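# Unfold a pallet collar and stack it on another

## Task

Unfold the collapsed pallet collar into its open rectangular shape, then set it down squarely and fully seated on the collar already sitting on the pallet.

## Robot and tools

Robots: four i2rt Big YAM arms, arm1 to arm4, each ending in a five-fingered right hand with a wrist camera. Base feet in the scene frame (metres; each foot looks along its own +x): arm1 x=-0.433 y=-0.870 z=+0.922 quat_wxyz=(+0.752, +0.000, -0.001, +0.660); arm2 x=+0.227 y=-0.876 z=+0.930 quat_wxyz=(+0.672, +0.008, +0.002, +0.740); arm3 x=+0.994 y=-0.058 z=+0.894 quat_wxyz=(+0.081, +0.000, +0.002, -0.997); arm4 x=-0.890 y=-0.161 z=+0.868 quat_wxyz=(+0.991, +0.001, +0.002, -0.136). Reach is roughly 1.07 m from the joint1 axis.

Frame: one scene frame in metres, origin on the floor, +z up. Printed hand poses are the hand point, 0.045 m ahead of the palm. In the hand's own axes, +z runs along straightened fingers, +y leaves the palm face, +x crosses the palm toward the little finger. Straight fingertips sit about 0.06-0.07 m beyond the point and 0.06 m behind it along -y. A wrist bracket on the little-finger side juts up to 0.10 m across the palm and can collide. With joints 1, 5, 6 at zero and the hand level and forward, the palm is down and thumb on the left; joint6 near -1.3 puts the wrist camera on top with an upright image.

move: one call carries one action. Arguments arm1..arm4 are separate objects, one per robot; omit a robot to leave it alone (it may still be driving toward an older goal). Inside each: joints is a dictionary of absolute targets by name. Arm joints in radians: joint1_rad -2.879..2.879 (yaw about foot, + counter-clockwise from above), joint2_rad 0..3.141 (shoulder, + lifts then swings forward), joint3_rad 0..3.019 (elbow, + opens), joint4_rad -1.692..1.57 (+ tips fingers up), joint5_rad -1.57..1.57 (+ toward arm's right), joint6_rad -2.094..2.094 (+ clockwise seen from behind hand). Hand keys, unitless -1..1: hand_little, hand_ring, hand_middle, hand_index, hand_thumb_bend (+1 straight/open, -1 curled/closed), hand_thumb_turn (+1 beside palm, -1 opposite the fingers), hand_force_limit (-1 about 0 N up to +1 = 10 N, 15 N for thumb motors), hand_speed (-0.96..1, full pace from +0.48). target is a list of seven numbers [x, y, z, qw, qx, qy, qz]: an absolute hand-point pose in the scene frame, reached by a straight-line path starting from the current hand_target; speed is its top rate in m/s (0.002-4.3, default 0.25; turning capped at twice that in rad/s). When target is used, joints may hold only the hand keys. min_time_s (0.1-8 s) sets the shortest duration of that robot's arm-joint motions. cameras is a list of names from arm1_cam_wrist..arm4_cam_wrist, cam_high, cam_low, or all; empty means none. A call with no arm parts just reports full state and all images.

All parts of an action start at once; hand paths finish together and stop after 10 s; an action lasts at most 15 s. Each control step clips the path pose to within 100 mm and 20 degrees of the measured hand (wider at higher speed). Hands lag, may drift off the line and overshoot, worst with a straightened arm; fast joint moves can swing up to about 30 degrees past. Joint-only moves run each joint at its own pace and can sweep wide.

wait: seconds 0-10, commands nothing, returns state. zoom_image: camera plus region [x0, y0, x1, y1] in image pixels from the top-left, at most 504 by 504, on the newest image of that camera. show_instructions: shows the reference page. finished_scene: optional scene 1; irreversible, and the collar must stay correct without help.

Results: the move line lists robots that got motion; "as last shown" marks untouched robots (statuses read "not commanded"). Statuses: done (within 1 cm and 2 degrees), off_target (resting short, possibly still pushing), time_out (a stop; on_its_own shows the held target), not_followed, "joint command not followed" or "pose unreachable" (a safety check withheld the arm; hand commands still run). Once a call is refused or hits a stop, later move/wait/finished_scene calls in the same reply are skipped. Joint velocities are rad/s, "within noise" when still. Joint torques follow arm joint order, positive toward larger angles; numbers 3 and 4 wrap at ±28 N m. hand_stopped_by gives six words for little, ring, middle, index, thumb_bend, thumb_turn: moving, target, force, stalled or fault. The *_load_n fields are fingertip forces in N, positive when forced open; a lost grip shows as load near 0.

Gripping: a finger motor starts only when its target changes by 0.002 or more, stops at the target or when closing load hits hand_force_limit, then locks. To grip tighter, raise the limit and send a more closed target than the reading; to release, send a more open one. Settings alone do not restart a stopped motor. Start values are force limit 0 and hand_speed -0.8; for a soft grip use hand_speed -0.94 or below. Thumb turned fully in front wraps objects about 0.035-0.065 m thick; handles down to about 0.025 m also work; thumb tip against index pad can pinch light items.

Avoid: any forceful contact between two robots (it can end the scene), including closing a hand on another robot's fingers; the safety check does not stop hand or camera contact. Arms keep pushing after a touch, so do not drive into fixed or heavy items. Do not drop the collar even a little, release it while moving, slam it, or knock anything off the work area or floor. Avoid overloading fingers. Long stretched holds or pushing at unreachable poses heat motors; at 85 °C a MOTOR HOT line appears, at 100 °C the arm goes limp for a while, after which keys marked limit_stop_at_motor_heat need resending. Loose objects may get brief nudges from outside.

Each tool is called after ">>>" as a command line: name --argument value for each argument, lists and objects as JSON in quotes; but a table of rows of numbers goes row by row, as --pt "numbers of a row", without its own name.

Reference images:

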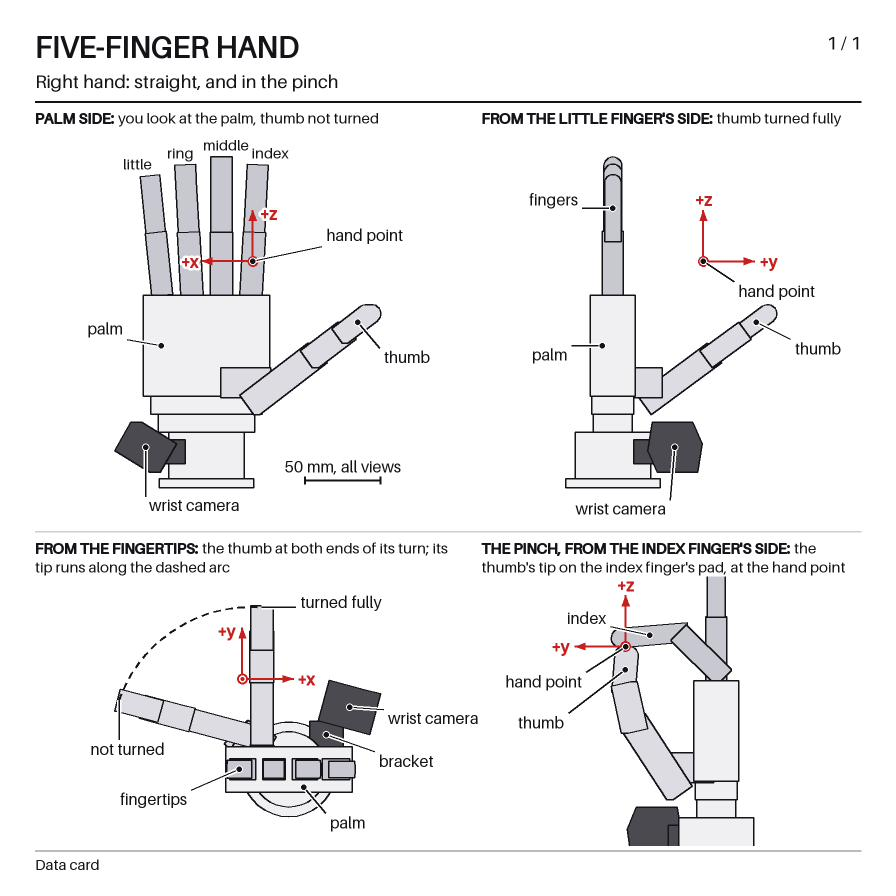

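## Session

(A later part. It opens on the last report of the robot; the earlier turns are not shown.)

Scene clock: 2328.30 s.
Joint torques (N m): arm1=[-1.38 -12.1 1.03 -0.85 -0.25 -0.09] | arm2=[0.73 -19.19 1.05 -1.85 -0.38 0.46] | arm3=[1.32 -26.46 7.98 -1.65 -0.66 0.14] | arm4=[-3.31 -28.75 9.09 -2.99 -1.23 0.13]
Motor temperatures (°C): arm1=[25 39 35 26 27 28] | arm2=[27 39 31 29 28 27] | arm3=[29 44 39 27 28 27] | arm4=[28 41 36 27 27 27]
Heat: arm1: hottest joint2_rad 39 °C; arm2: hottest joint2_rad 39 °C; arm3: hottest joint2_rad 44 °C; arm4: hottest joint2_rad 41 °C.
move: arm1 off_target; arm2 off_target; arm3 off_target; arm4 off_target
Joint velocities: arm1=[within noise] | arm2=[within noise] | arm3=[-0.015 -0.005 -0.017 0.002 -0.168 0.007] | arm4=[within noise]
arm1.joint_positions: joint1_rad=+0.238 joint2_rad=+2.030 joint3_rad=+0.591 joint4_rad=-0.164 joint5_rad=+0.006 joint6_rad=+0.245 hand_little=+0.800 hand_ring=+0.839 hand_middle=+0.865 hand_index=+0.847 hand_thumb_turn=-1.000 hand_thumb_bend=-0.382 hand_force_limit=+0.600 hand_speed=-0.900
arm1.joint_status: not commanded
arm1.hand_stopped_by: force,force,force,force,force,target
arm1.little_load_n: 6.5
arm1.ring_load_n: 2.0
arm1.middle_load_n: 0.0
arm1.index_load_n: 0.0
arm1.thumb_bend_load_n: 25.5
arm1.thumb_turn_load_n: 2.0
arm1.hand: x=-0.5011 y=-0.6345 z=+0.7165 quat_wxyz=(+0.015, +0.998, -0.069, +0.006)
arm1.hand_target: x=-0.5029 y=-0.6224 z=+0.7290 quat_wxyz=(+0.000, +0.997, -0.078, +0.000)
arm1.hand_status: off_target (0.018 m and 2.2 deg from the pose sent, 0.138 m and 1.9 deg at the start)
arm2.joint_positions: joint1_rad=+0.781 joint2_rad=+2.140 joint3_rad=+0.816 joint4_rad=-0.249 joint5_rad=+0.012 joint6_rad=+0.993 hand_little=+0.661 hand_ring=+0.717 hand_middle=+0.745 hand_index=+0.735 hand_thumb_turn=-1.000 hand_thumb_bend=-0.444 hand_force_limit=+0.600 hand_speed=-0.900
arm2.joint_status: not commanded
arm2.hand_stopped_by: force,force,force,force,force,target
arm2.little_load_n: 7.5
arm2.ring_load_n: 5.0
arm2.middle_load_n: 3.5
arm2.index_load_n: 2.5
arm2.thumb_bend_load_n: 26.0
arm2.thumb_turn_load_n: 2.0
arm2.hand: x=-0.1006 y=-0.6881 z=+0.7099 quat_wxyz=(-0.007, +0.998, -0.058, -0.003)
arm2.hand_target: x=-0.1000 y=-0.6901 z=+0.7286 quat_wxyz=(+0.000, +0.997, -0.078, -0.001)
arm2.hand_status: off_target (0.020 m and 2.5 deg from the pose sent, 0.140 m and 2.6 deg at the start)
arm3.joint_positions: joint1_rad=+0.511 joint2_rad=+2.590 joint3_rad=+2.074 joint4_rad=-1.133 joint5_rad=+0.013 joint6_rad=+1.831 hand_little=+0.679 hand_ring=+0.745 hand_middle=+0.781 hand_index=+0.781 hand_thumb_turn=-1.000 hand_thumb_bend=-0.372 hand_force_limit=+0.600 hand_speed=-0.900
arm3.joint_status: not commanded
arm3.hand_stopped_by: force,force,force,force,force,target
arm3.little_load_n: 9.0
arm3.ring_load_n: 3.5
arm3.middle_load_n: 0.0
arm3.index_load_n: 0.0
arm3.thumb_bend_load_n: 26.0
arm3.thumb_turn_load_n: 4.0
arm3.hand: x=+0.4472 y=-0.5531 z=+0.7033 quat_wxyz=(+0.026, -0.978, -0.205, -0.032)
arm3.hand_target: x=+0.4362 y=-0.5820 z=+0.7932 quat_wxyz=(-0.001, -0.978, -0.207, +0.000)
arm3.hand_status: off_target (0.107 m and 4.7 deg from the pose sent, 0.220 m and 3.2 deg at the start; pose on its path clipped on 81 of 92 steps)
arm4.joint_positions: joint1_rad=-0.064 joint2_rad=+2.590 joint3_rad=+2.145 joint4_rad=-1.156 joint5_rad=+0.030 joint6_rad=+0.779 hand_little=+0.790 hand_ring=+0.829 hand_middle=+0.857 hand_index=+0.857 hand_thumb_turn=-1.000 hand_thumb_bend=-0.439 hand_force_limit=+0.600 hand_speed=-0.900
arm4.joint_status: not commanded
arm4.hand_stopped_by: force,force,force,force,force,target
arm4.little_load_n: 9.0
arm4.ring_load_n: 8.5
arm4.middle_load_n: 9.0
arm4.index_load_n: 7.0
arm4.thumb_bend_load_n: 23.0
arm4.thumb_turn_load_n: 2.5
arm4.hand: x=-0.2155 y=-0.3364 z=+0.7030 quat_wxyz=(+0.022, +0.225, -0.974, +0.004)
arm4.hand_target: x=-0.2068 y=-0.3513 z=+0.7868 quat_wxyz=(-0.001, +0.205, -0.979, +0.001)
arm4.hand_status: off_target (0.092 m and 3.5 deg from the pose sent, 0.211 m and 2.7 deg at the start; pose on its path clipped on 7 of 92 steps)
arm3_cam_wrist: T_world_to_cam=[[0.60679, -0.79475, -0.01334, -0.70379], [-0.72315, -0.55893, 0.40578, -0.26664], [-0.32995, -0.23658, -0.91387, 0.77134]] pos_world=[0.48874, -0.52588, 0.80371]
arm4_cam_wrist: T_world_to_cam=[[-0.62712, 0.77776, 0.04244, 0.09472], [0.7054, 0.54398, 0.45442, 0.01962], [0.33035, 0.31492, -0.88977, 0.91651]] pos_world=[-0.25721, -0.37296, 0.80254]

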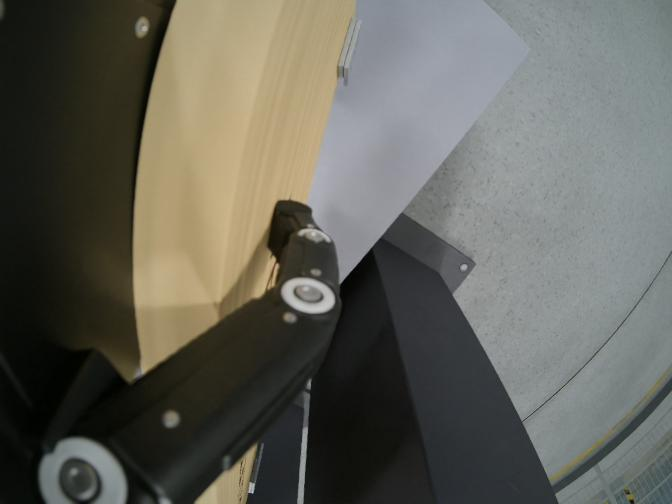

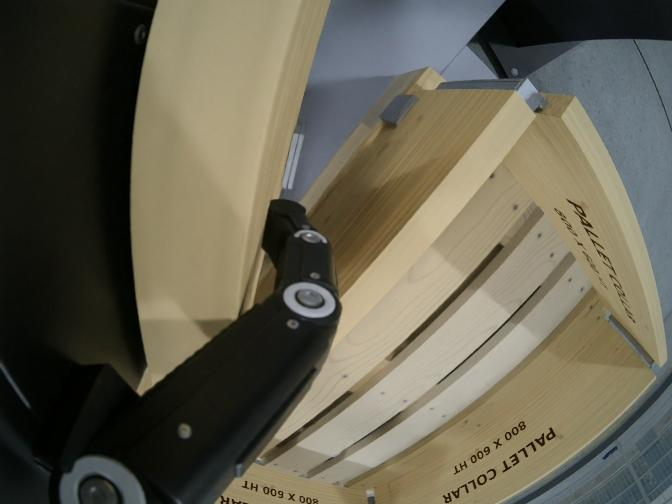

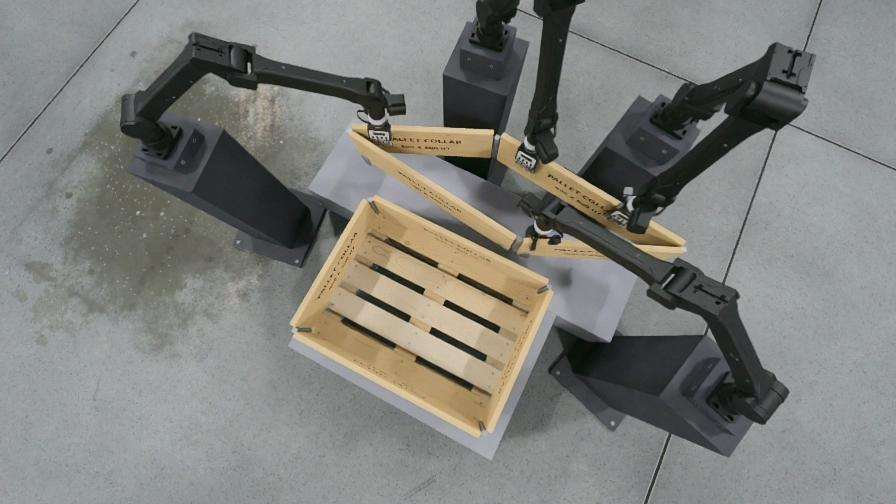

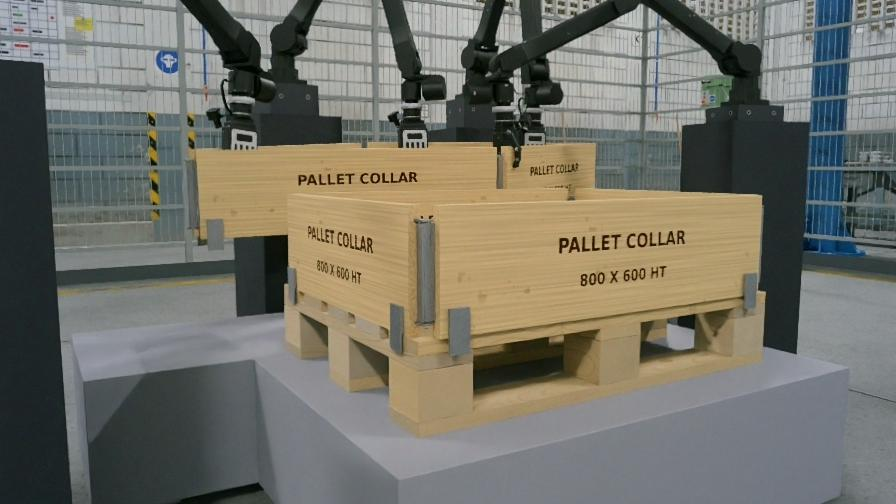

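>>> move --arm1 '{"target":[-0.503,-0.622,0.86,0,0.9969,-0.0785,0],"speed":0.05}' --arm2 '{"target":[-0.100,-0.69,0.862,0,0.9969,-0.0785,0],"speed":0.05}' --arm3 '{"target":[0.432,-0.585,0.965,0,0.9784,0.2065,0],"speed":1.0}' --arm4 '{"target":[-0.207,-0.352,0.947,0,0.205,-0.9788,0],"speed":1.0}' --cameras '["arm3_cam_wrist","arm4_cam_wrist","cam_high","cam_low"]'

Scene clock: 2338.03 s.
Joint torques (N m): arm1=[-1.08 -9.41 7.65 -1.21 -0.5 -0.02] | arm2=[0.21 -19.02 5.98 -2.66 -0.27 0.38] | arm3=[0.73 -25.05 10.97 -2 -0.62 0.09] | arm4=[-2.78 -27.58 13.83 -4 -1.68 0.32]
Motor temperatures (°C): arm1=[25 39 35 26 27 28] | arm2=[27 39 31 29 28 27] | arm3=[29 45 40 27 27 27] | arm4=[28 43 36 27 28 27]
Heat: arm1: hottest joint2_rad 39 °C; arm2: hottest joint2_rad 39 °C; arm3: hottest joint2_rad 45 °C; arm4: hottest joint2_rad 43 °C.
move: arm1 off_target; arm2 off_target; arm3 off_target; arm4 off_target
Joint velocities: within noise
arm1.joint_positions: joint1_rad=+0.233 joint2_rad=+1.572 joint3_rad=+0.566 joint4_rad=-0.614 joint5_rad=+0.013 joint6_rad=+0.235 hand_little=+0.800 hand_ring=+0.839 hand_middle=+0.865 hand_index=+0.847 hand_thumb_turn=-1.000 hand_thumb_bend=-0.382 hand_force_limit=+0.600 hand_speed=-0.900
arm1.joint_status: not commanded
arm1.hand_stopped_by: force,force,force,force,force,target
arm1.little_load_n: 7.5
arm1.ring_load_n: 3.0
arm1.middle_load_n: 0.0
arm1.index_load_n: 0.5
arm1.thumb_bend_load_n: 25.5
arm1.thumb_turn_load_n: 1.0
arm1.hand: x=-0.4972 y=-0.6451 z=+0.8425 quat_wxyz=(+0.023, +0.998, -0.066, +0.011)
arm1.hand_target: x=-0.5028 y=-0.6225 z=+0.8592 quat_wxyz=(+0.000, +0.997, -0.078, +0.000)
arm1.hand_status: off_target (0.030 m and 3.2 deg from the pose sent, 0.144 m and 2.2 deg at the start)
arm2.joint_positions: joint1_rad=+0.789 joint2_rad=+1.790 joint3_rad=+0.791 joint4_rad=-0.595 joint5_rad=+0.007 joint6_rad=+0.998 hand_little=+0.661 hand_ring=+0.717 hand_middle=+0.745 hand_index=+0.735 hand_thumb_turn=-1.000 hand_thumb_bend=-0.444 hand_force_limit=+0.600 hand_speed=-0.900
arm2.joint_status: not commanded
arm2.hand_stopped_by: force,force,force,force,force,target
arm2.little_load_n: 8.5
arm2.ring_load_n: 5.0
arm2.middle_load_n: 3.5
arm2.index_load_n: 2.5
arm2.thumb_bend_load_n: 26.0
arm2.thumb_turn_load_n: 2.5
arm2.hand: x=-0.0974 y=-0.6953 z=+0.8320 quat_wxyz=(+0.000, +0.998, -0.056, +0.004)
arm2.hand_target: x=-0.1001 y=-0.6904 z=+0.8596 quat_wxyz=(+0.000, +0.997, -0.078, -0.001)
arm2.hand_status: off_target (0.031 m and 2.6 deg from the pose sent, 0.152 m and 2.5 deg at the start)
arm3.joint_positions: joint1_rad=+0.511 joint2_rad=+2.424 joint3_rad=+2.072 joint4_rad=-1.306 joint5_rad=+0.013 joint6_rad=+1.829 hand_little=+0.679 hand_ring=+0.745 hand_middle=+0.781 hand_index=+0.781 hand_thumb_turn=-1.000 hand_thumb_bend=-0.372 hand_force_limit=+0.600 hand_speed=-0.900
arm3.joint_status: not commanded
arm3.hand_stopped_by: force,force,force,force,force,target
arm3.little_load_n: 10.5
arm3.ring_load_n: 3.5
arm3.middle_load_n: 0.0
arm3.index_load_n: 0.0
arm3.thumb_bend_load_n: 26.5
arm3.thumb_turn_load_n: 4.0
arm3.hand: x=+0.4506 y=-0.5512 z=+0.8173 quat_wxyz=(+0.027, -0.978, -0.206, -0.036)
arm3.hand_target: x=+0.4409 y=-0.5714 z=+0.9103 quat_wxyz=(-0.001, -0.978, -0.207, +0.001)
arm3.hand_status: off_target (0.153 m and 5.2 deg from the pose sent, 0.264 m and 4.7 deg at the start; pose on its path clipped on 100 of 102 steps)
arm4.joint_positions: joint1_rad=-0.064 joint2_rad=+2.449 joint3_rad=+2.194 joint4_rad=-1.354 joint5_rad=+0.042 joint6_rad=+0.765 hand_little=+0.790 hand_ring=+0.829 hand_middle=+0.857 hand_index=+0.857 hand_thumb_turn=-1.000 hand_thumb_bend=-0.439 hand_force_limit=+0.600 hand_speed=-0.900
arm4.joint_status: not commanded
arm4.hand_stopped_by: force,force,force,force,force,target
arm4.little_load_n: 11.5
arm4.ring_load_n: 10.0
arm4.middle_load_n: 10.0
arm4.index_load_n: 7.5
arm4.thumb_bend_load_n: 23.0
arm4.thumb_turn_load_n: 2.5
arm4.hand: x=-0.2177 y=-0.3383 z=+0.8195 quat_wxyz=(+0.029, +0.232, -0.972, +0.006)
arm4.hand_target: x=-0.2114 y=-0.3477 z=+0.9130 quat_wxyz=(-0.004, +0.205, -0.979, +0.003)
arm4.hand_status: off_target (0.129 m and 4.7 deg from the pose sent, 0.245 m and 3.5 deg at the start; pose on its path clipped on 95 of 102 steps)
arm3_cam_wrist: T_world_to_cam=[[0.60801, -0.79383, -0.01259, -0.70359], [-0.72523, -0.56178, 0.39805, -0.30369], [-0.32306, -0.23289, -0.91728, 0.87879]] pos_world=[0.49144, -0.52448, 0.91812]
arm4_cam_wrist: T_world_to_cam=[[-0.63783, 0.76886, 0.04505, 0.08233], [0.7031, 0.55741, 0.44153, -0.01602], [0.31437, 0.31329, -0.89611, 1.02261]] pos_world=[-0.2577, -0.37475, 0.91974]

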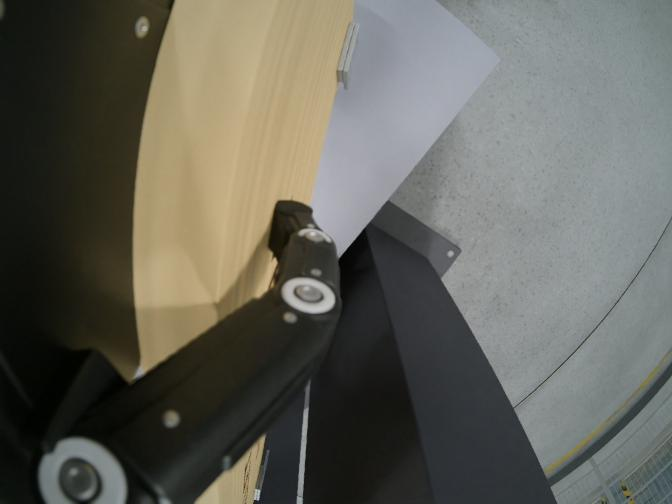

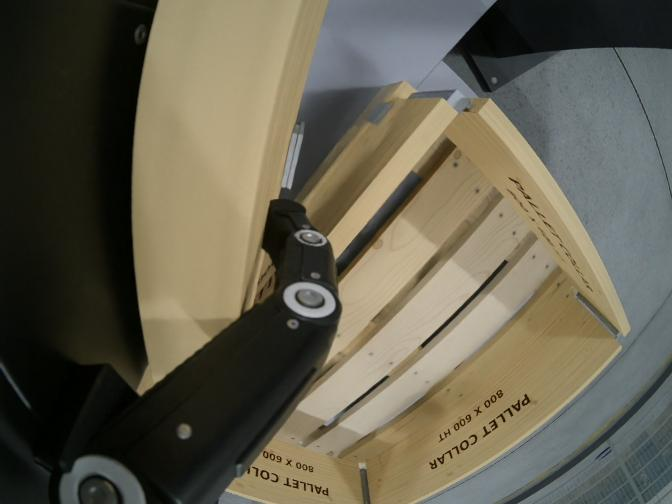

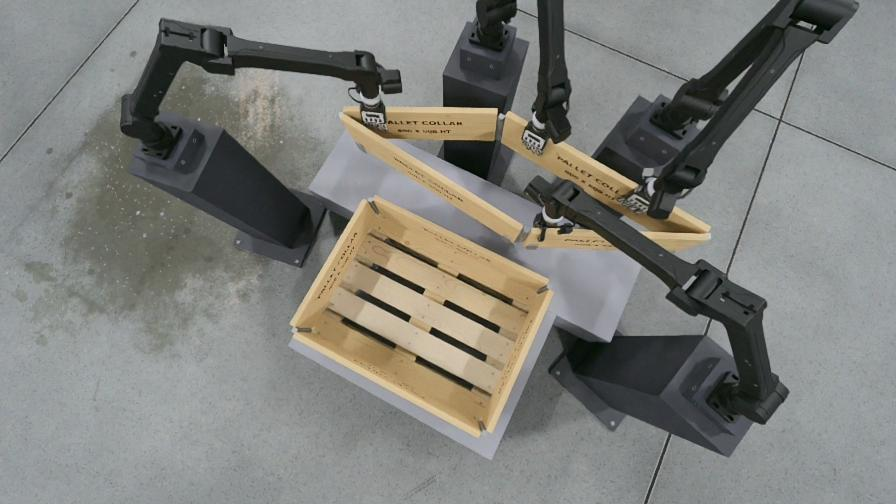

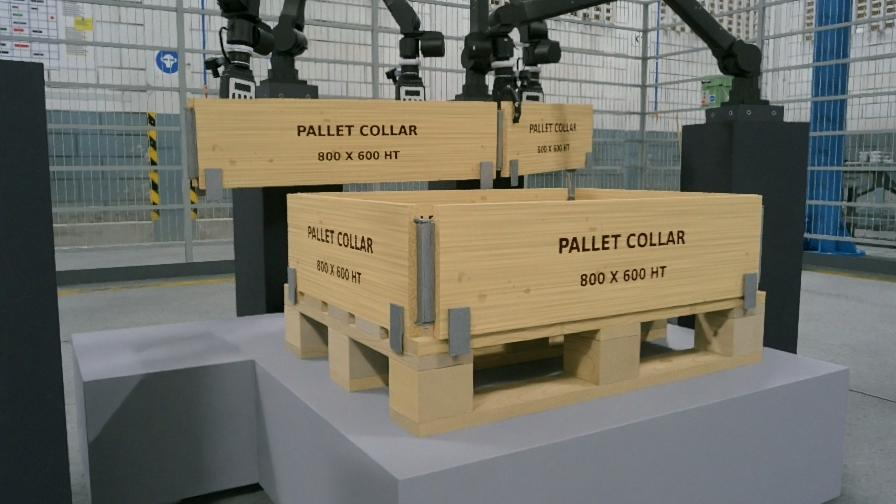

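>>> zoom_image --camera "cam_high" --region '[320, 80, 540, 260]'

>>> zoom_image --camera "cam_high" --region '[500, 160, 720, 260]'

Scaled by 2.291.

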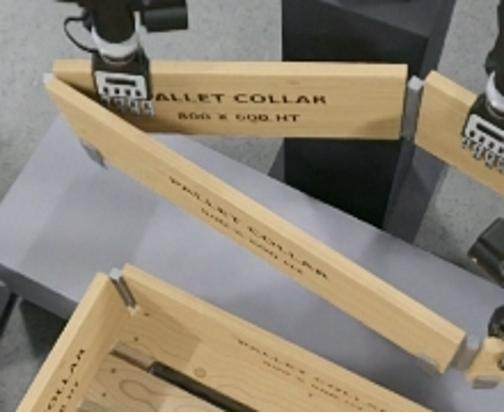

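Scaled by 2.291.

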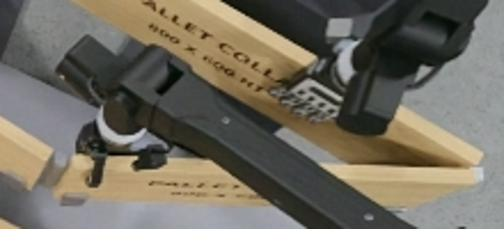

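>>> move --arm3 '{"target":[0.441,-0.583,0.945,0,0.9784,0.2065,0],"speed":0.75}' --arm4 '{"target":[-0.209,-0.355,0.943,0,0.205,-0.9788,0],"speed":0.75}'

Scene clock: 2365.60 s.
Joint torques (N m): arm1=[-1.08 -9.11 7.64 -1.24 -0.51 -0.02] | arm2=[-0.32 -19.08 5.94 -2.69 -0.31 0.38] | arm3=[1.2 -25.52 10.19 -1.87 -0.64 0.14] | arm4=[-3.19 -27.4 13.61 -3.88 -1.68 0.27]
Motor temperatures (°C): arm1=[25 38 36 26 28 28] | arm2=[27 39 32 29 28 27] | arm3=[29 52 41 27 27 27] | arm4=[28 47 43 28 30 27]
Heat: arm1: hottest joint2_rad 38 °C; arm2: hottest joint2_rad 39 °C; arm3: hottest joint2_rad 52 °C; arm4: hottest joint2_rad 47 °C.
move: arm3 off_target; arm4 off_target
Joint velocities: within noise
arm1, arm2: as last shown
arm1.thumb_turn_load_n: 1.5
arm1.hand_target: x=-0.5028 y=-0.6225 z=+0.8591 quat_wxyz=(+0.000, +0.997, -0.078, +0.000)
arm2.joint_positions: joint1_rad=+0.789 joint2_rad=+1.790 joint3_rad=+0.791 joint4_rad=-0.595 joint5_rad=+0.008 joint6_rad=+0.998 hand_little=+0.661 hand_ring=+0.717 hand_middle=+0.745 hand_index=+0.735 hand_thumb_turn=-1.000 hand_thumb_bend=-0.444 hand_force_limit=+0.600 hand_speed=-0.900
arm2.little_load_n: 8.0
arm2.ring_load_n: 5.5
arm2.hand: x=-0.0975 y=-0.6952 z=+0.8321 quat_wxyz=(+0.000, +0.998, -0.056, +0.004)
arm3.joint_positions: joint1_rad=+0.511 joint2_rad=+2.423 joint3_rad=+2.072 joint4_rad=-1.306 joint5_rad=+0.013 joint6_rad=+1.829 hand_little=+0.679 hand_ring=+0.745 hand_middle=+0.781 hand_index=+0.781 hand_thumb_turn=-1.000 hand_thumb_bend=-0.372 hand_force_limit=+0.600 hand_speed=-0.900
arm3.joint_status: not commanded
arm3.hand_stopped_by: force,force,force,force,force,target
arm3.little_load_n: 10.5
arm3.ring_load_n: 3.5
arm3.middle_load_n: 0.0
arm3.index_load_n: 0.0
arm3.thumb_bend_load_n: 26.5
arm3.thumb_turn_load_n: 4.0
arm3.hand: x=+0.4506 y=-0.5512 z=+0.8176 quat_wxyz=(+0.027, -0.978, -0.206, -0.036)
arm3.hand_target: x=+0.4454 y=-0.5736 z=+0.9102 quat_wxyz=(-0.001, -0.978, -0.207, +0.000)
arm3.hand_status: off_target (0.132 m and 5.2 deg from the pose sent, 0.132 m and 5.2 deg at the start; pose on its path clipped on 25 of 28 steps)
arm4.joint_positions: joint1_rad=-0.065 joint2_rad=+2.449 joint3_rad=+2.194 joint4_rad=-1.355 joint5_rad=+0.041 joint6_rad=+0.764 hand_little=+0.790 hand_ring=+0.829 hand_middle=+0.857 hand_index=+0.857 hand_thumb_turn=-1.000 hand_thumb_bend=-0.439 hand_force_limit=+0.600 hand_speed=-0.900
arm4.joint_status: not commanded
arm4.hand_stopped_by: force,force,force,force,force,target
arm4.little_load_n: 11.0
arm4.ring_load_n: 10.0
arm4.middle_load_n: 10.5
arm4.index_load_n: 7.5
arm4.thumb_bend_load_n: 23.0
arm4.thumb_turn_load_n: 2.5
arm4.hand: x=-0.2180 y=-0.3385 z=+0.8195 quat_wxyz=(+0.029, +0.233, -0.972, +0.006)
arm4.hand_target: x=-0.2127 y=-0.3504 z=+0.9128 quat_wxyz=(-0.004, +0.205, -0.979, +0.003)
arm4.hand_status: off_target (0.125 m and 4.7 deg from the pose sent, 0.125 m and 4.7 deg at the start; pose on its path clipped on 25 of 29 steps)
pictures: none

>>> zoom_image --camera "cam_low" --region '[440, 100, 640, 220]'

>>> zoom_image --camera "cam_low" --region '[180, 90, 380, 210]'

Scaled by 2.520.
This view is cut from an older image: the scene may have changed since it was taken.

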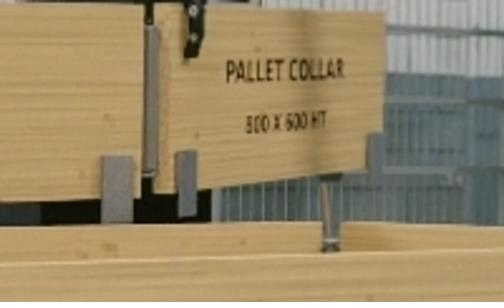

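Scaled by 2.520.
This view is cut from an older image: the scene may have changed since it was taken.

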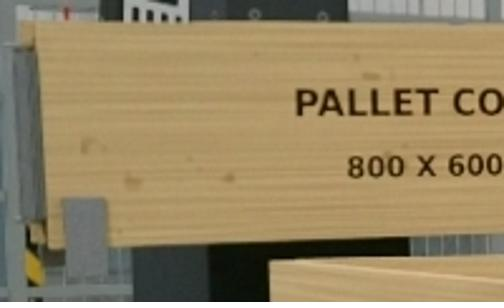

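>>> move --arm1 '{"target":[-0.503,-0.6,0.868,0,0.9969,-0.0785,0],"speed":0.03}' --arm2 '{"target":[-0.100,-0.67,0.872,0,0.9969,-0.0785,0],"speed":0.03}' --arm3 '{"target":[0.447,-0.553,0.945,0,0.9784,0.2065,0],"speed":0.75}' --arm4 '{"target":[-0.213,-0.332,0.945,0,0.205,-0.9788,0],"speed":0.75}' --cameras '["arm4_cam_wrist","cam_high","cam_low"]'

>>> zoom_image --camera "cam_low" --region '[440, 100, 640, 220]'

Scene clock: 2413.80 s.
Joint torques (N m): arm1=[-1.26 -8.06 9.5 -1.1 -0.7 0] | arm2=[-1.2 -17.96 7.42 -2.73 -0.39 0.33] | arm3=[0.32 -26.52 7.92 -1.58 -0.56 0.02] | arm4=[-2.73 -28.34 11.26 -3.47 -1.51 0.4]
Motor temperatures (°C): arm1=[25 37 38 26 28 28] | arm2=[27 39 33 29 27 27] | arm3=[28 54 42 27 27 27] | arm4=[28 50 47 28 31 27]
Heat: arm1: hottest joint3_rad 38 °C; arm2: hottest joint2_rad 39 °C; arm3: hottest joint2_rad 54 °C; arm4: hottest joint2_rad 50 °C.
move: arm1 off_target; arm2 off_target; arm3 off_target; arm4 off_target
Joint velocities: within noise
arm1.joint_positions: joint1_rad=+0.228 joint2_rad=+1.575 joint3_rad=+0.613 joint4_rad=-0.659 joint5_rad=+0.018 joint6_rad=+0.225 hand_little=+0.800 hand_ring=+0.839 hand_middle=+0.865 hand_index=+0.847 hand_thumb_turn=-1.000 hand_thumb_bend=-0.382 hand_force_limit=+0.600 hand_speed=-0.900
arm1.joint_status: not commanded
arm1.hand_stopped_by: force,force,force,force,force,target
arm1.little_load_n: 7.5
arm1.ring_load_n: 3.5
arm1.middle_load_n: 0.0
arm1.index_load_n: 2.5
arm1.thumb_bend_load_n: 24.5
arm1.thumb_turn_load_n: 1.0
arm1.hand: x=-0.4957 y=-0.6304 z=+0.8514 quat_wxyz=(+0.023, +0.998, -0.064, +0.013)
arm1.hand_target: x=-0.5024 y=-0.6008 z=+0.8679 quat_wxyz=(+0.000, +0.997, -0.078, +0.000)
arm1.hand_status: off_target (0.035 m and 3.5 deg from the pose sent, 0.052 m and 3.2 deg at the start)
arm2.joint_positions: joint1_rad=+0.761 joint2_rad=+1.779 joint3_rad=+0.821 joint4_rad=-0.639 joint5_rad=+0.012 joint6_rad=+0.969 hand_little=+0.661 hand_ring=+0.717 hand_middle=+0.745 hand_index=+0.735 hand_thumb_turn=-1.000 hand_thumb_bend=-0.444 hand_force_limit=+0.600 hand_speed=-0.900
arm2.joint_status: not commanded
arm2.hand_stopped_by: force,force,force,force,force,target
arm2.little_load_n: 8.0
arm2.ring_load_n: 5.5
arm2.middle_load_n: 3.5
arm2.index_load_n: 2.5
arm2.thumb_bend_load_n: 25.5
arm2.thumb_turn_load_n: 2.5
arm2.hand: x=-0.0960 y=-0.6813 z=+0.8423 quat_wxyz=(+0.000, +0.998, -0.056, +0.007)
arm2.hand_target: x=-0.1000 y=-0.6704 z=+0.8701 quat_wxyz=(-0.001, +0.997, -0.078, -0.001)
arm2.hand_status: off_target (0.032 m and 2.7 deg from the pose sent, 0.047 m and 2.6 deg at the start)
arm3.joint_positions: joint1_rad=+0.500 joint2_rad=+2.379 joint3_rad=+2.029 joint4_rad=-1.306 joint5_rad=+0.012 joint6_rad=+1.821 hand_little=+0.679 hand_ring=+0.745 hand_middle=+0.781 hand_index=+0.781 hand_thumb_turn=-1.000 hand_thumb_bend=-0.372 hand_force_limit=+0.600 hand_speed=-0.900
arm3.joint_status: not commanded
arm3.hand_stopped_by: force,force,force,force,force,target
arm3.little_load_n: 9.5
arm3.ring_load_n: 2.5
arm3.middle_load_n: 0.0
arm3.index_load_n: 0.0
arm3.thumb_bend_load_n: 26.5
arm3.thumb_turn_load_n: 4.5
arm3.hand: x=+0.4528 y=-0.5403 z=+0.8325 quat_wxyz=(+0.026, -0.978, -0.204, -0.036)
arm3.hand_target: x=+0.4487 y=-0.5510 z=+0.9259 quat_wxyz=(+0.000, -0.978, -0.207, +0.000)
arm3.hand_status: off_target (0.113 m and 5.1 deg from the pose sent, 0.127 m and 5.2 deg at the start; pose on its path clipped on 37 of 41 steps)
arm4.joint_positions: joint1_rad=-0.050 joint2_rad=+2.434 joint3_rad=+2.194 joint4_rad=-1.366 joint5_rad=+0.036 joint6_rad=+0.776 hand_little=+0.790 hand_ring=+0.829 hand_middle=+0.857 hand_index=+0.857 hand_thumb_turn=-1.000 hand_thumb_bend=-0.439 hand_force_limit=+0.600 hand_speed=-0.900
arm4.joint_status: not commanded
arm4.hand_stopped_by: force,force,force,force,force,target
arm4.little_load_n: 9.5
arm4.ring_load_n: 9.5
arm4.middle_load_n: 10.5
arm4.index_load_n: 8.5
arm4.thumb_bend_load_n: 23.0
arm4.thumb_turn_load_n: 4.0
arm4.hand: x=-0.2147 y=-0.3277 z=+0.8301 quat_wxyz=(+0.026, +0.234, -0.972, +0.005)
arm4.hand_target: x=-0.2138 y=-0.3307 z=+0.9234 quat_wxyz=(-0.003, +0.206, -0.979, +0.002)
arm4.hand_status: off_target (0.115 m and 4.5 deg from the pose sent, 0.126 m and 4.7 deg at the start; pose on its path clipped on 36 of 41 steps)
arm4_cam_wrist: T_world_to_cam=[[-0.64026, 0.76687, 0.04434, 0.07506], [0.69915, 0.55787, 0.44717, -0.03422], [0.31819, 0.31731, -0.89335, 1.02767]] pos_world=[-0.25501, -0.36456, 0.93004]

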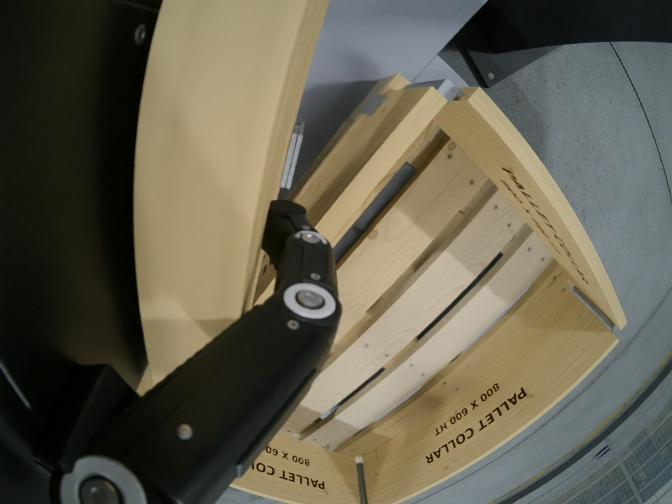

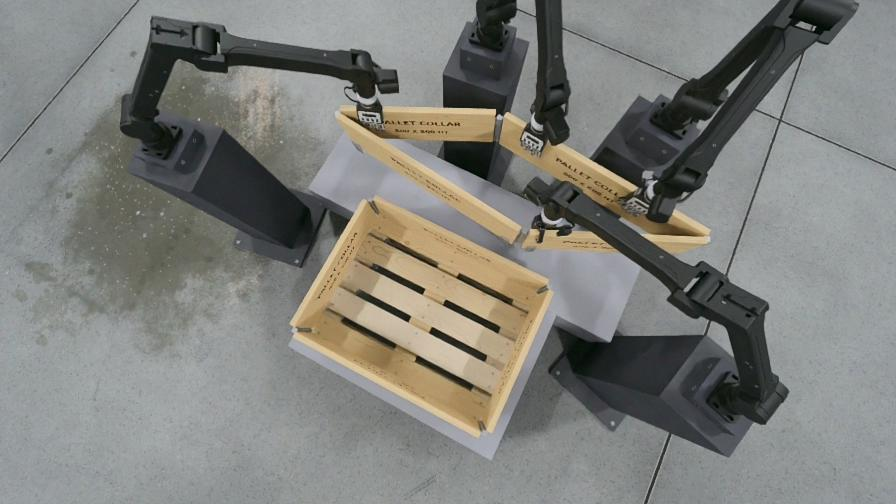

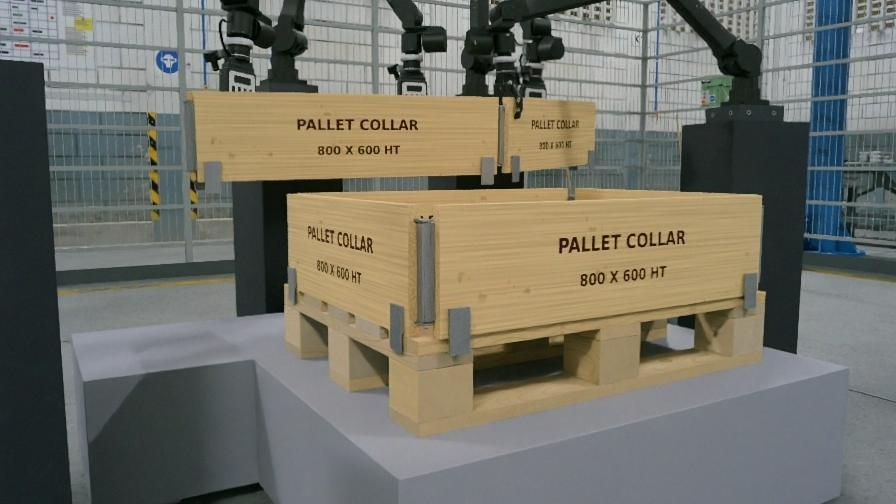

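Scaled by 2.520.

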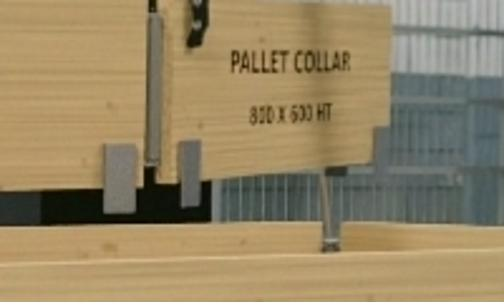

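>>> move --arm1 '{"target":[-0.5,-0.508,0.868,0,0.9985,-0.0549,0],"speed":0.05}' --arm2 '{"target":[-0.100,-0.57,0.872,0,0.9985,-0.0549,0],"speed":0.05}' --arm3 '{"target":[0.449,-0.455,0.945,0,0.976,0.218,0],"speed":0.75}' --arm4 '{"target":[-0.213,-0.235,0.945,0,0.2164,-0.9763,0],"speed":0.75}' --cameras '["arm3_cam_wrist","arm4_cam_wrist","cam_high","cam_low"]'

Scene clock: 2430.37 s.
Joint torques (N m): arm1=[-1.44 -11.05 9.81 -1.24 -1.15 -0.24] | arm2=[-0.15 -18.55 9.1 -2.04 -0.79 0.1] | arm3=[0.79 -25.23 7.46 -1.11 -0.74 -0.06] | arm4=[-2.14 -29.27 8.36 -2.67 -1.24 0.33]
Motor temperatures (°C): arm1=[25 36 38 26 28 28] | arm2=[27 39 33 29 27 27] | arm3=[28 52 43 27 27 27] | arm4=[28 49 45 28 30 27]
Heat: arm1: hottest joint3_rad 38 °C; arm2: hottest joint2_rad 39 °C; arm3: hottest joint2_rad 52 °C; arm4: hottest joint2_rad 49 °C.
move: arm1 off_target; arm2 off_target; arm3 off_target; arm4 off_target
Joint velocities: within noise
arm1.joint_positions: joint1_rad=+0.209 joint2_rad=+1.768 joint3_rad=+0.885 joint4_rad=-0.732 joint5_rad=+0.032 joint6_rad=+0.184 hand_little=+0.800 hand_ring=+0.839 hand_middle=+0.865 hand_index=+0.848 hand_thumb_turn=-1.000 hand_thumb_bend=-0.382 hand_force_limit=+0.600 hand_speed=-0.900
arm1.joint_status: not commanded
arm1.hand_stopped_by: force,force,force,force,force,target
arm1.little_load_n: 4.5
arm1.ring_load_n: 3.0
arm1.middle_load_n: 0.5
arm1.index_load_n: 6.0
arm1.thumb_bend_load_n: 25.0
arm1.thumb_turn_load_n: 3.0
arm1.hand: x=-0.4940 y=-0.5338 z=+0.8486 quat_wxyz=(+0.019, +0.998, -0.052, +0.019)
arm1.hand_target: x=-0.4995 y=-0.5088 z=+0.8681 quat_wxyz=(-0.001, +0.999, -0.055, +0.000)
arm1.hand_status: off_target (0.033 m and 3.2 deg from the pose sent, 0.124 m and 3.3 deg at the start)
arm2.joint_positions: joint1_rad=+0.596 joint2_rad=+1.899 joint3_rad=+1.042 joint4_rad=-0.740 joint5_rad=+0.027 joint6_rad=+0.782 hand_little=+0.661 hand_ring=+0.717 hand_middle=+0.745 hand_index=+0.735 hand_thumb_turn=-1.000 hand_thumb_bend=-0.444 hand_force_limit=+0.600 hand_speed=-0.900
arm2.joint_status: not commanded
arm2.hand_stopped_by: force,force,force,force,force,target
arm2.little_load_n: 7.0
arm2.ring_load_n: 5.0
arm2.middle_load_n: 4.0
arm2.index_load_n: 3.5
arm2.thumb_bend_load_n: 25.5
arm2.thumb_turn_load_n: 3.5
arm2.hand: x=-0.0936 y=-0.5814 z=+0.8465 quat_wxyz=(-0.003, +0.999, -0.045, +0.011)
arm2.hand_target: x=-0.0997 y=-0.5702 z=+0.8715 quat_wxyz=(-0.001, +0.998, -0.055, -0.001)
arm2.hand_status: off_target (0.029 m and 1.8 deg from the pose sent, 0.115 m and 0.8 deg at the start)
arm3.joint_positions: joint1_rad=+0.372 joint2_rad=+2.215 joint3_rad=+1.770 joint4_rad=-1.230 joint5_rad=+0.016 joint6_rad=+1.684 hand_little=+0.679 hand_ring=+0.745 hand_middle=+0.781 hand_index=+0.781 hand_thumb_turn=-1.000 hand_thumb_bend=-0.372 hand_force_limit=+0.600 hand_speed=-0.900
arm3.joint_status: not commanded
arm3.hand_stopped_by: force,force,force,force,force,target
arm3.little_load_n: 10.0
arm3.ring_load_n: 4.0
arm3.middle_load_n: 0.0
arm3.index_load_n: 0.0
arm3.thumb_bend_load_n: 25.5
arm3.thumb_turn_load_n: 5.0
arm3.hand: x=+0.4549 y=-0.4383 z=+0.8493 quat_wxyz=(+0.027, -0.976, -0.209, -0.047)
arm3.hand_target: x=+0.4507 y=-0.4540 z=+0.9391 quat_wxyz=(+0.000, -0.976, -0.219, +0.000)
arm3.hand_status: off_target (0.097 m and 6.3 deg from the pose sent, 0.141 m and 5.3 deg at the start)
arm4.joint_positions: joint1_rad=+0.082 joint2_rad=+2.373 joint3_rad=+2.097 joint4_rad=-1.348 joint5_rad=+0.031 joint6_rad=+0.894 hand_little=+0.790 hand_ring=+0.829 hand_middle=+0.857 hand_index=+0.857 hand_thumb_turn=-1.000 hand_thumb_bend=-0.439 hand_force_limit=+0.600 hand_speed=-0.900
arm4.joint_status: not commanded
arm4.hand_stopped_by: force,force,force,force,force,target
arm4.little_load_n: 7.0
arm4.ring_load_n: 8.5
arm4.middle_load_n: 10.5
arm4.index_load_n: 9.5
arm4.thumb_bend_load_n: 23.5
arm4.thumb_turn_load_n: 2.0
arm4.hand: x=-0.2110 y=-0.2316 z=+0.8370 quat_wxyz=(+0.032, +0.240, -0.970, +0.001)
arm4.hand_target: x=-0.2129 y=-0.2339 z=+0.9293 quat_wxyz=(+0.000, +0.217, -0.976, +0.000)
arm4.hand_status: off_target (0.108 m and 4.7 deg from the pose sent, 0.148 m and 3.6 deg at the start; pose on its path clipped on 44 of 79 steps)
arm3_cam_wrist: T_world_to_cam=[[0.61329, -0.78985, -0.00155, -0.62618], [-0.73029, -0.56779, 0.37987, -0.2347], [-0.30092, -0.23184, -0.92504, 0.93287]] pos_world=[0.49335, -0.41158, 0.95113]
arm4_cam_wrist: T_world_to_cam=[[-0.64965, 0.7581, 0.05687, -0.01111], [0.6981, 0.56527, 0.43947, -0.08545], [0.30101, 0.32521, -0.89646, 1.00302]] pos_world=[-0.24949, -0.26946, 0.93734]

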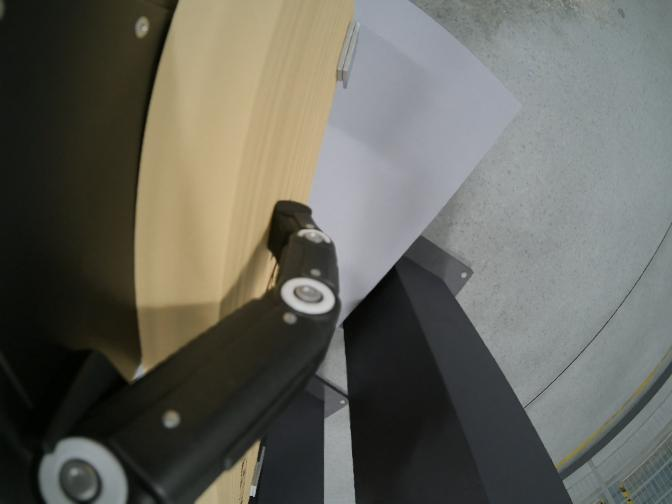

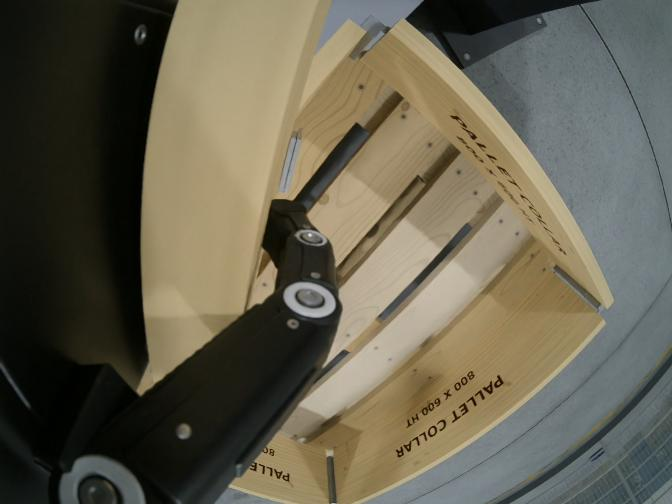

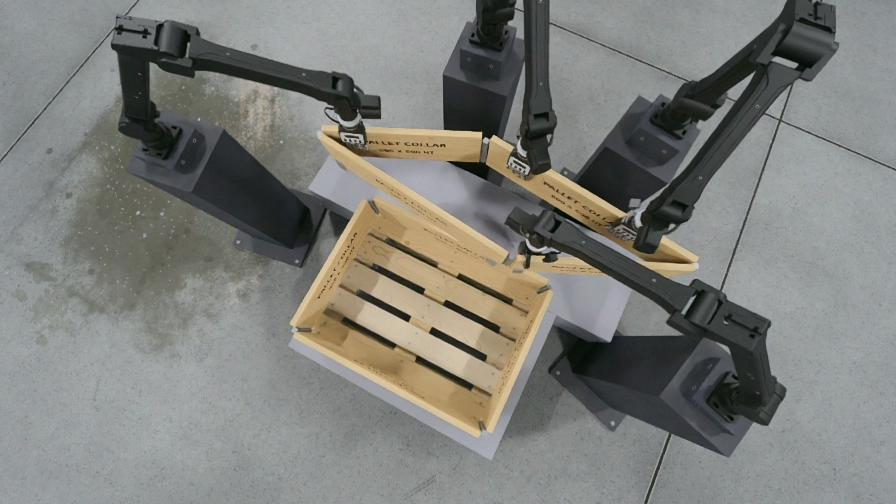

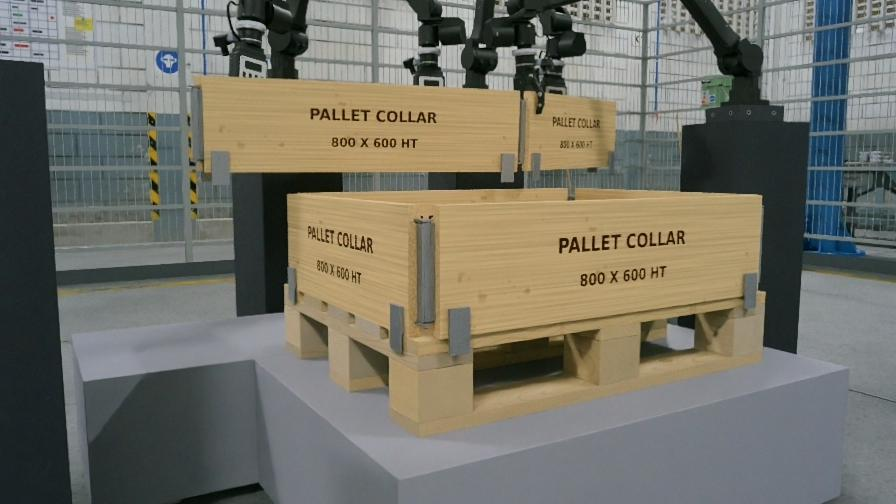

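>>> move --arm1 '{"target":[-0.468,-0.515,0.868,0,0.999,-0.0445,0],"speed":0.05}' --arm2 '{"target":[-0.068,-0.57,0.872,0,0.999,-0.0445,0],"speed":0.05}' --arm3 '{"target":[0.456,-0.374,0.945,0,0.9483,0.3173,0],"speed":0.75}' --arm4 '{"target":[-0.248,-0.15,0.945,0,0.3173,-0.9483,0],"speed":0.75}' --cameras '["arm3_cam_wrist","arm4_cam_wrist","cam_high","cam_low"]'

Scene clock: 2442.10 s.
Joint torques (N m): arm1=[-1.79 -12.04 7.91 -0.98 -1 -0.29] | arm2=[-0.79 -19.9 6.23 -0.98 -0.77 0.2] | arm3=[1.38 -23.71 6.94 -1.57 -1.33 -0.04] | arm4=[-2.02 -28.98 7.86 -3.02 -1.52 0.07]
Motor temperatures (°C): arm1=[25 37 39 26 29 28] | arm2=[27 39 34 29 28 27] | arm3=[28 53 42 27 27 27] | arm4=[28 50 43 28 30 27]
Heat: arm1: hottest joint3_rad 39 °C; arm2: hottest joint2_rad 39 °C; arm3: hottest joint2_rad 53 °C; arm4: hottest joint2_rad 50 °C.
move: arm1 off_target; arm2 off_target; arm3 off_target; arm4 off_target
Joint velocities: within noise
arm1.joint_positions: joint1_rad=+0.141 joint2_rad=+1.769 joint3_rad=+0.885 joint4_rad=-0.731 joint5_rad=+0.028 joint6_rad=+0.097 hand_little=+0.800 hand_ring=+0.839 hand_middle=+0.865 hand_index=+0.848 hand_thumb_turn=-1.000 hand_thumb_bend=-0.382 hand_force_limit=+0.600 hand_speed=-0.900
arm1.joint_status: not commanded
arm1.hand_stopped_by: force,force,force,force,force,target
arm1.little_load_n: 4.5
arm1.ring_load_n: 3.5
arm1.middle_load_n: 1.5
arm1.index_load_n: 7.0
arm1.thumb_bend_load_n: 24.5
arm1.thumb_turn_load_n: 4.5
arm1.hand: x=-0.4669 y=-0.5338 z=+0.8488 quat_wxyz=(+0.021, +0.999, -0.043, +0.016)
arm1.hand_target: x=-0.4678 y=-0.5155 z=+0.8677 quat_wxyz=(+0.000, +0.999, -0.044, +0.000)
arm1.hand_status: off_target (0.027 m and 3.0 deg from the pose sent, 0.037 m and 3.3 deg at the start)
arm2.joint_positions: joint1_rad=+0.541 joint2_rad=+1.880 joint3_rad=+1.019 joint4_rad=-0.740 joint5_rad=+0.026 joint6_rad=+0.701 hand_little=+0.661 hand_ring=+0.717 hand_middle=+0.745 hand_index=+0.735 hand_thumb_turn=-1.000 hand_thumb_bend=-0.444 hand_force_limit=+0.600 hand_speed=-0.900
arm2.joint_status: not commanded
arm2.hand_stopped_by: force,force,force,force,force,target
arm2.little_load_n: 6.5
arm2.ring_load_n: 5.0
arm2.middle_load_n: 4.0
arm2.index_load_n: 4.0
arm2.thumb_bend_load_n: 26.0
arm2.thumb_turn_load_n: 4.0
arm2.hand: x=-0.0672 y=-0.5742 z=+0.8489 quat_wxyz=(+0.000, +0.999, -0.032, +0.012)
arm2.hand_target: x=-0.0680 y=-0.5701 z=+0.8710 quat_wxyz=(+0.000, +0.999, -0.044, +0.000)
arm2.hand_status: off_target (0.023 m and 2.0 deg from the pose sent, 0.038 m and 1.3 deg at the start)
arm3.joint_positions: joint1_rad=+0.245 joint2_rad=+2.128 joint3_rad=+1.647 joint4_rad=-1.165 joint5_rad=+0.032 joint6_rad=+1.356 hand_little=+0.679 hand_ring=+0.745 hand_middle=+0.782 hand_index=+0.781 hand_thumb_turn=-1.000 hand_thumb_bend=-0.372 hand_force_limit=+0.600 hand_speed=-0.900
arm3.joint_status: not commanded
arm3.hand_stopped_by: force,force,force,force,force,target
arm3.little_load_n: 11.0
arm3.ring_load_n: 7.0
arm3.middle_load_n: 3.5
arm3.index_load_n: 2.0
arm3.thumb_bend_load_n: 23.0
arm3.thumb_turn_load_n: 5.5
arm3.hand: x=+0.4522 y=-0.3555 z=+0.8613 quat_wxyz=(+0.022, -0.951, -0.306, -0.037)
arm3.hand_target: x=+0.4567 y=-0.3732 z=+0.9391 quat_wxyz=(+0.000, -0.948, -0.318, +0.000)
arm3.hand_status: off_target (0.086 m and 5.1 deg from the pose sent, 0.115 m and 14.3 deg at the start)
arm4.joint_positions: joint1_rad=+0.196 joint2_rad=+2.279 joint3_rad=+1.924 joint4_rad=-1.259 joint5_rad=+0.038 joint6_rad=+0.836 hand_little=+0.790 hand_ring=+0.829 hand_middle=+0.857 hand_index=+0.857 hand_thumb_turn=-1.000 hand_thumb_bend=-0.439 hand_force_limit=+0.600 hand_speed=-0.900
arm4.joint_status: not commanded
arm4.hand_stopped_by: force,force,force,force,force,target
arm4.little_load_n: 8.5
arm4.ring_load_n: 9.0
arm4.middle_load_n: 10.5
arm4.index_load_n: 8.5
arm4.thumb_bend_load_n: 23.5
arm4.thumb_turn_load_n: 2.0
arm4.hand: x=-0.2394 y=-0.1532 z=+0.8370 quat_wxyz=(+0.029, +0.323, -0.946, +0.007)
arm4.hand_target: x=-0.2466 y=-0.1498 z=+0.9277 quat_wxyz=(+0.000, +0.318, -0.948, +0.000)
arm4.hand_status: off_target (0.108 m and 3.5 deg from the pose sent, 0.140 m and 9.9 deg at the start; pose on its path clipped on 36 of 42 steps)
arm3_cam_wrist: T_world_to_cam=[[0.75873, -0.65138, 0.00621, -0.58232], [-0.59862, -0.69345, 0.40098, -0.31668], [-0.25688, -0.30795, -0.91607, 0.90762]] pos_world=[0.48541, -0.31941, 0.96204]
arm4_cam_wrist: T_world_to_cam=[[-0.77139, 0.63456, 0.04783, -0.12952], [0.58619, 0.6793, 0.44151, -0.12108], [0.24768, 0.36861, -0.89598, 0.97958]] pos_world=[-0.27155, -0.19665, 0.93734]

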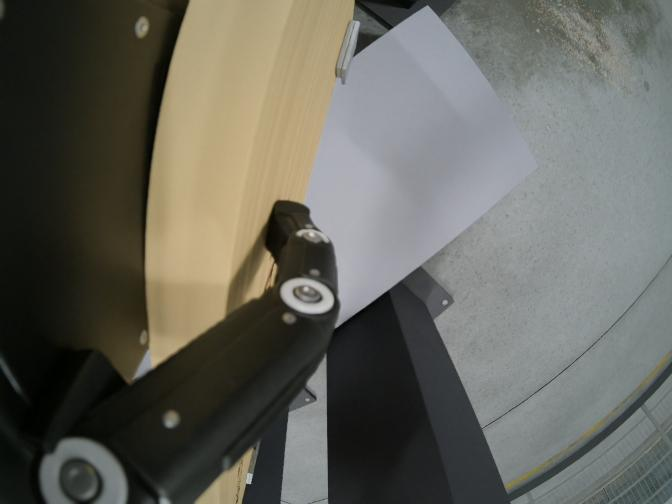

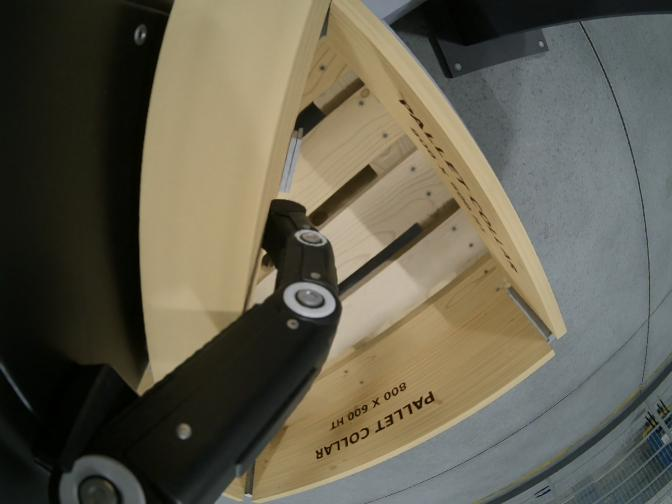

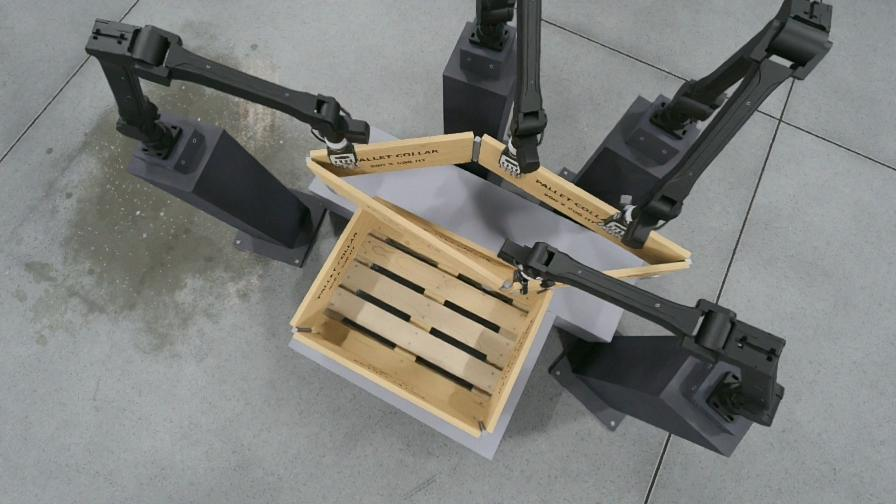

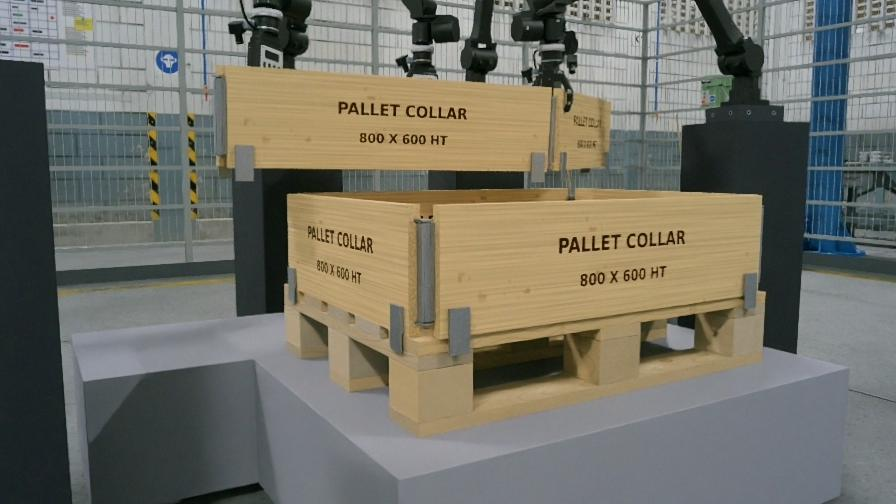

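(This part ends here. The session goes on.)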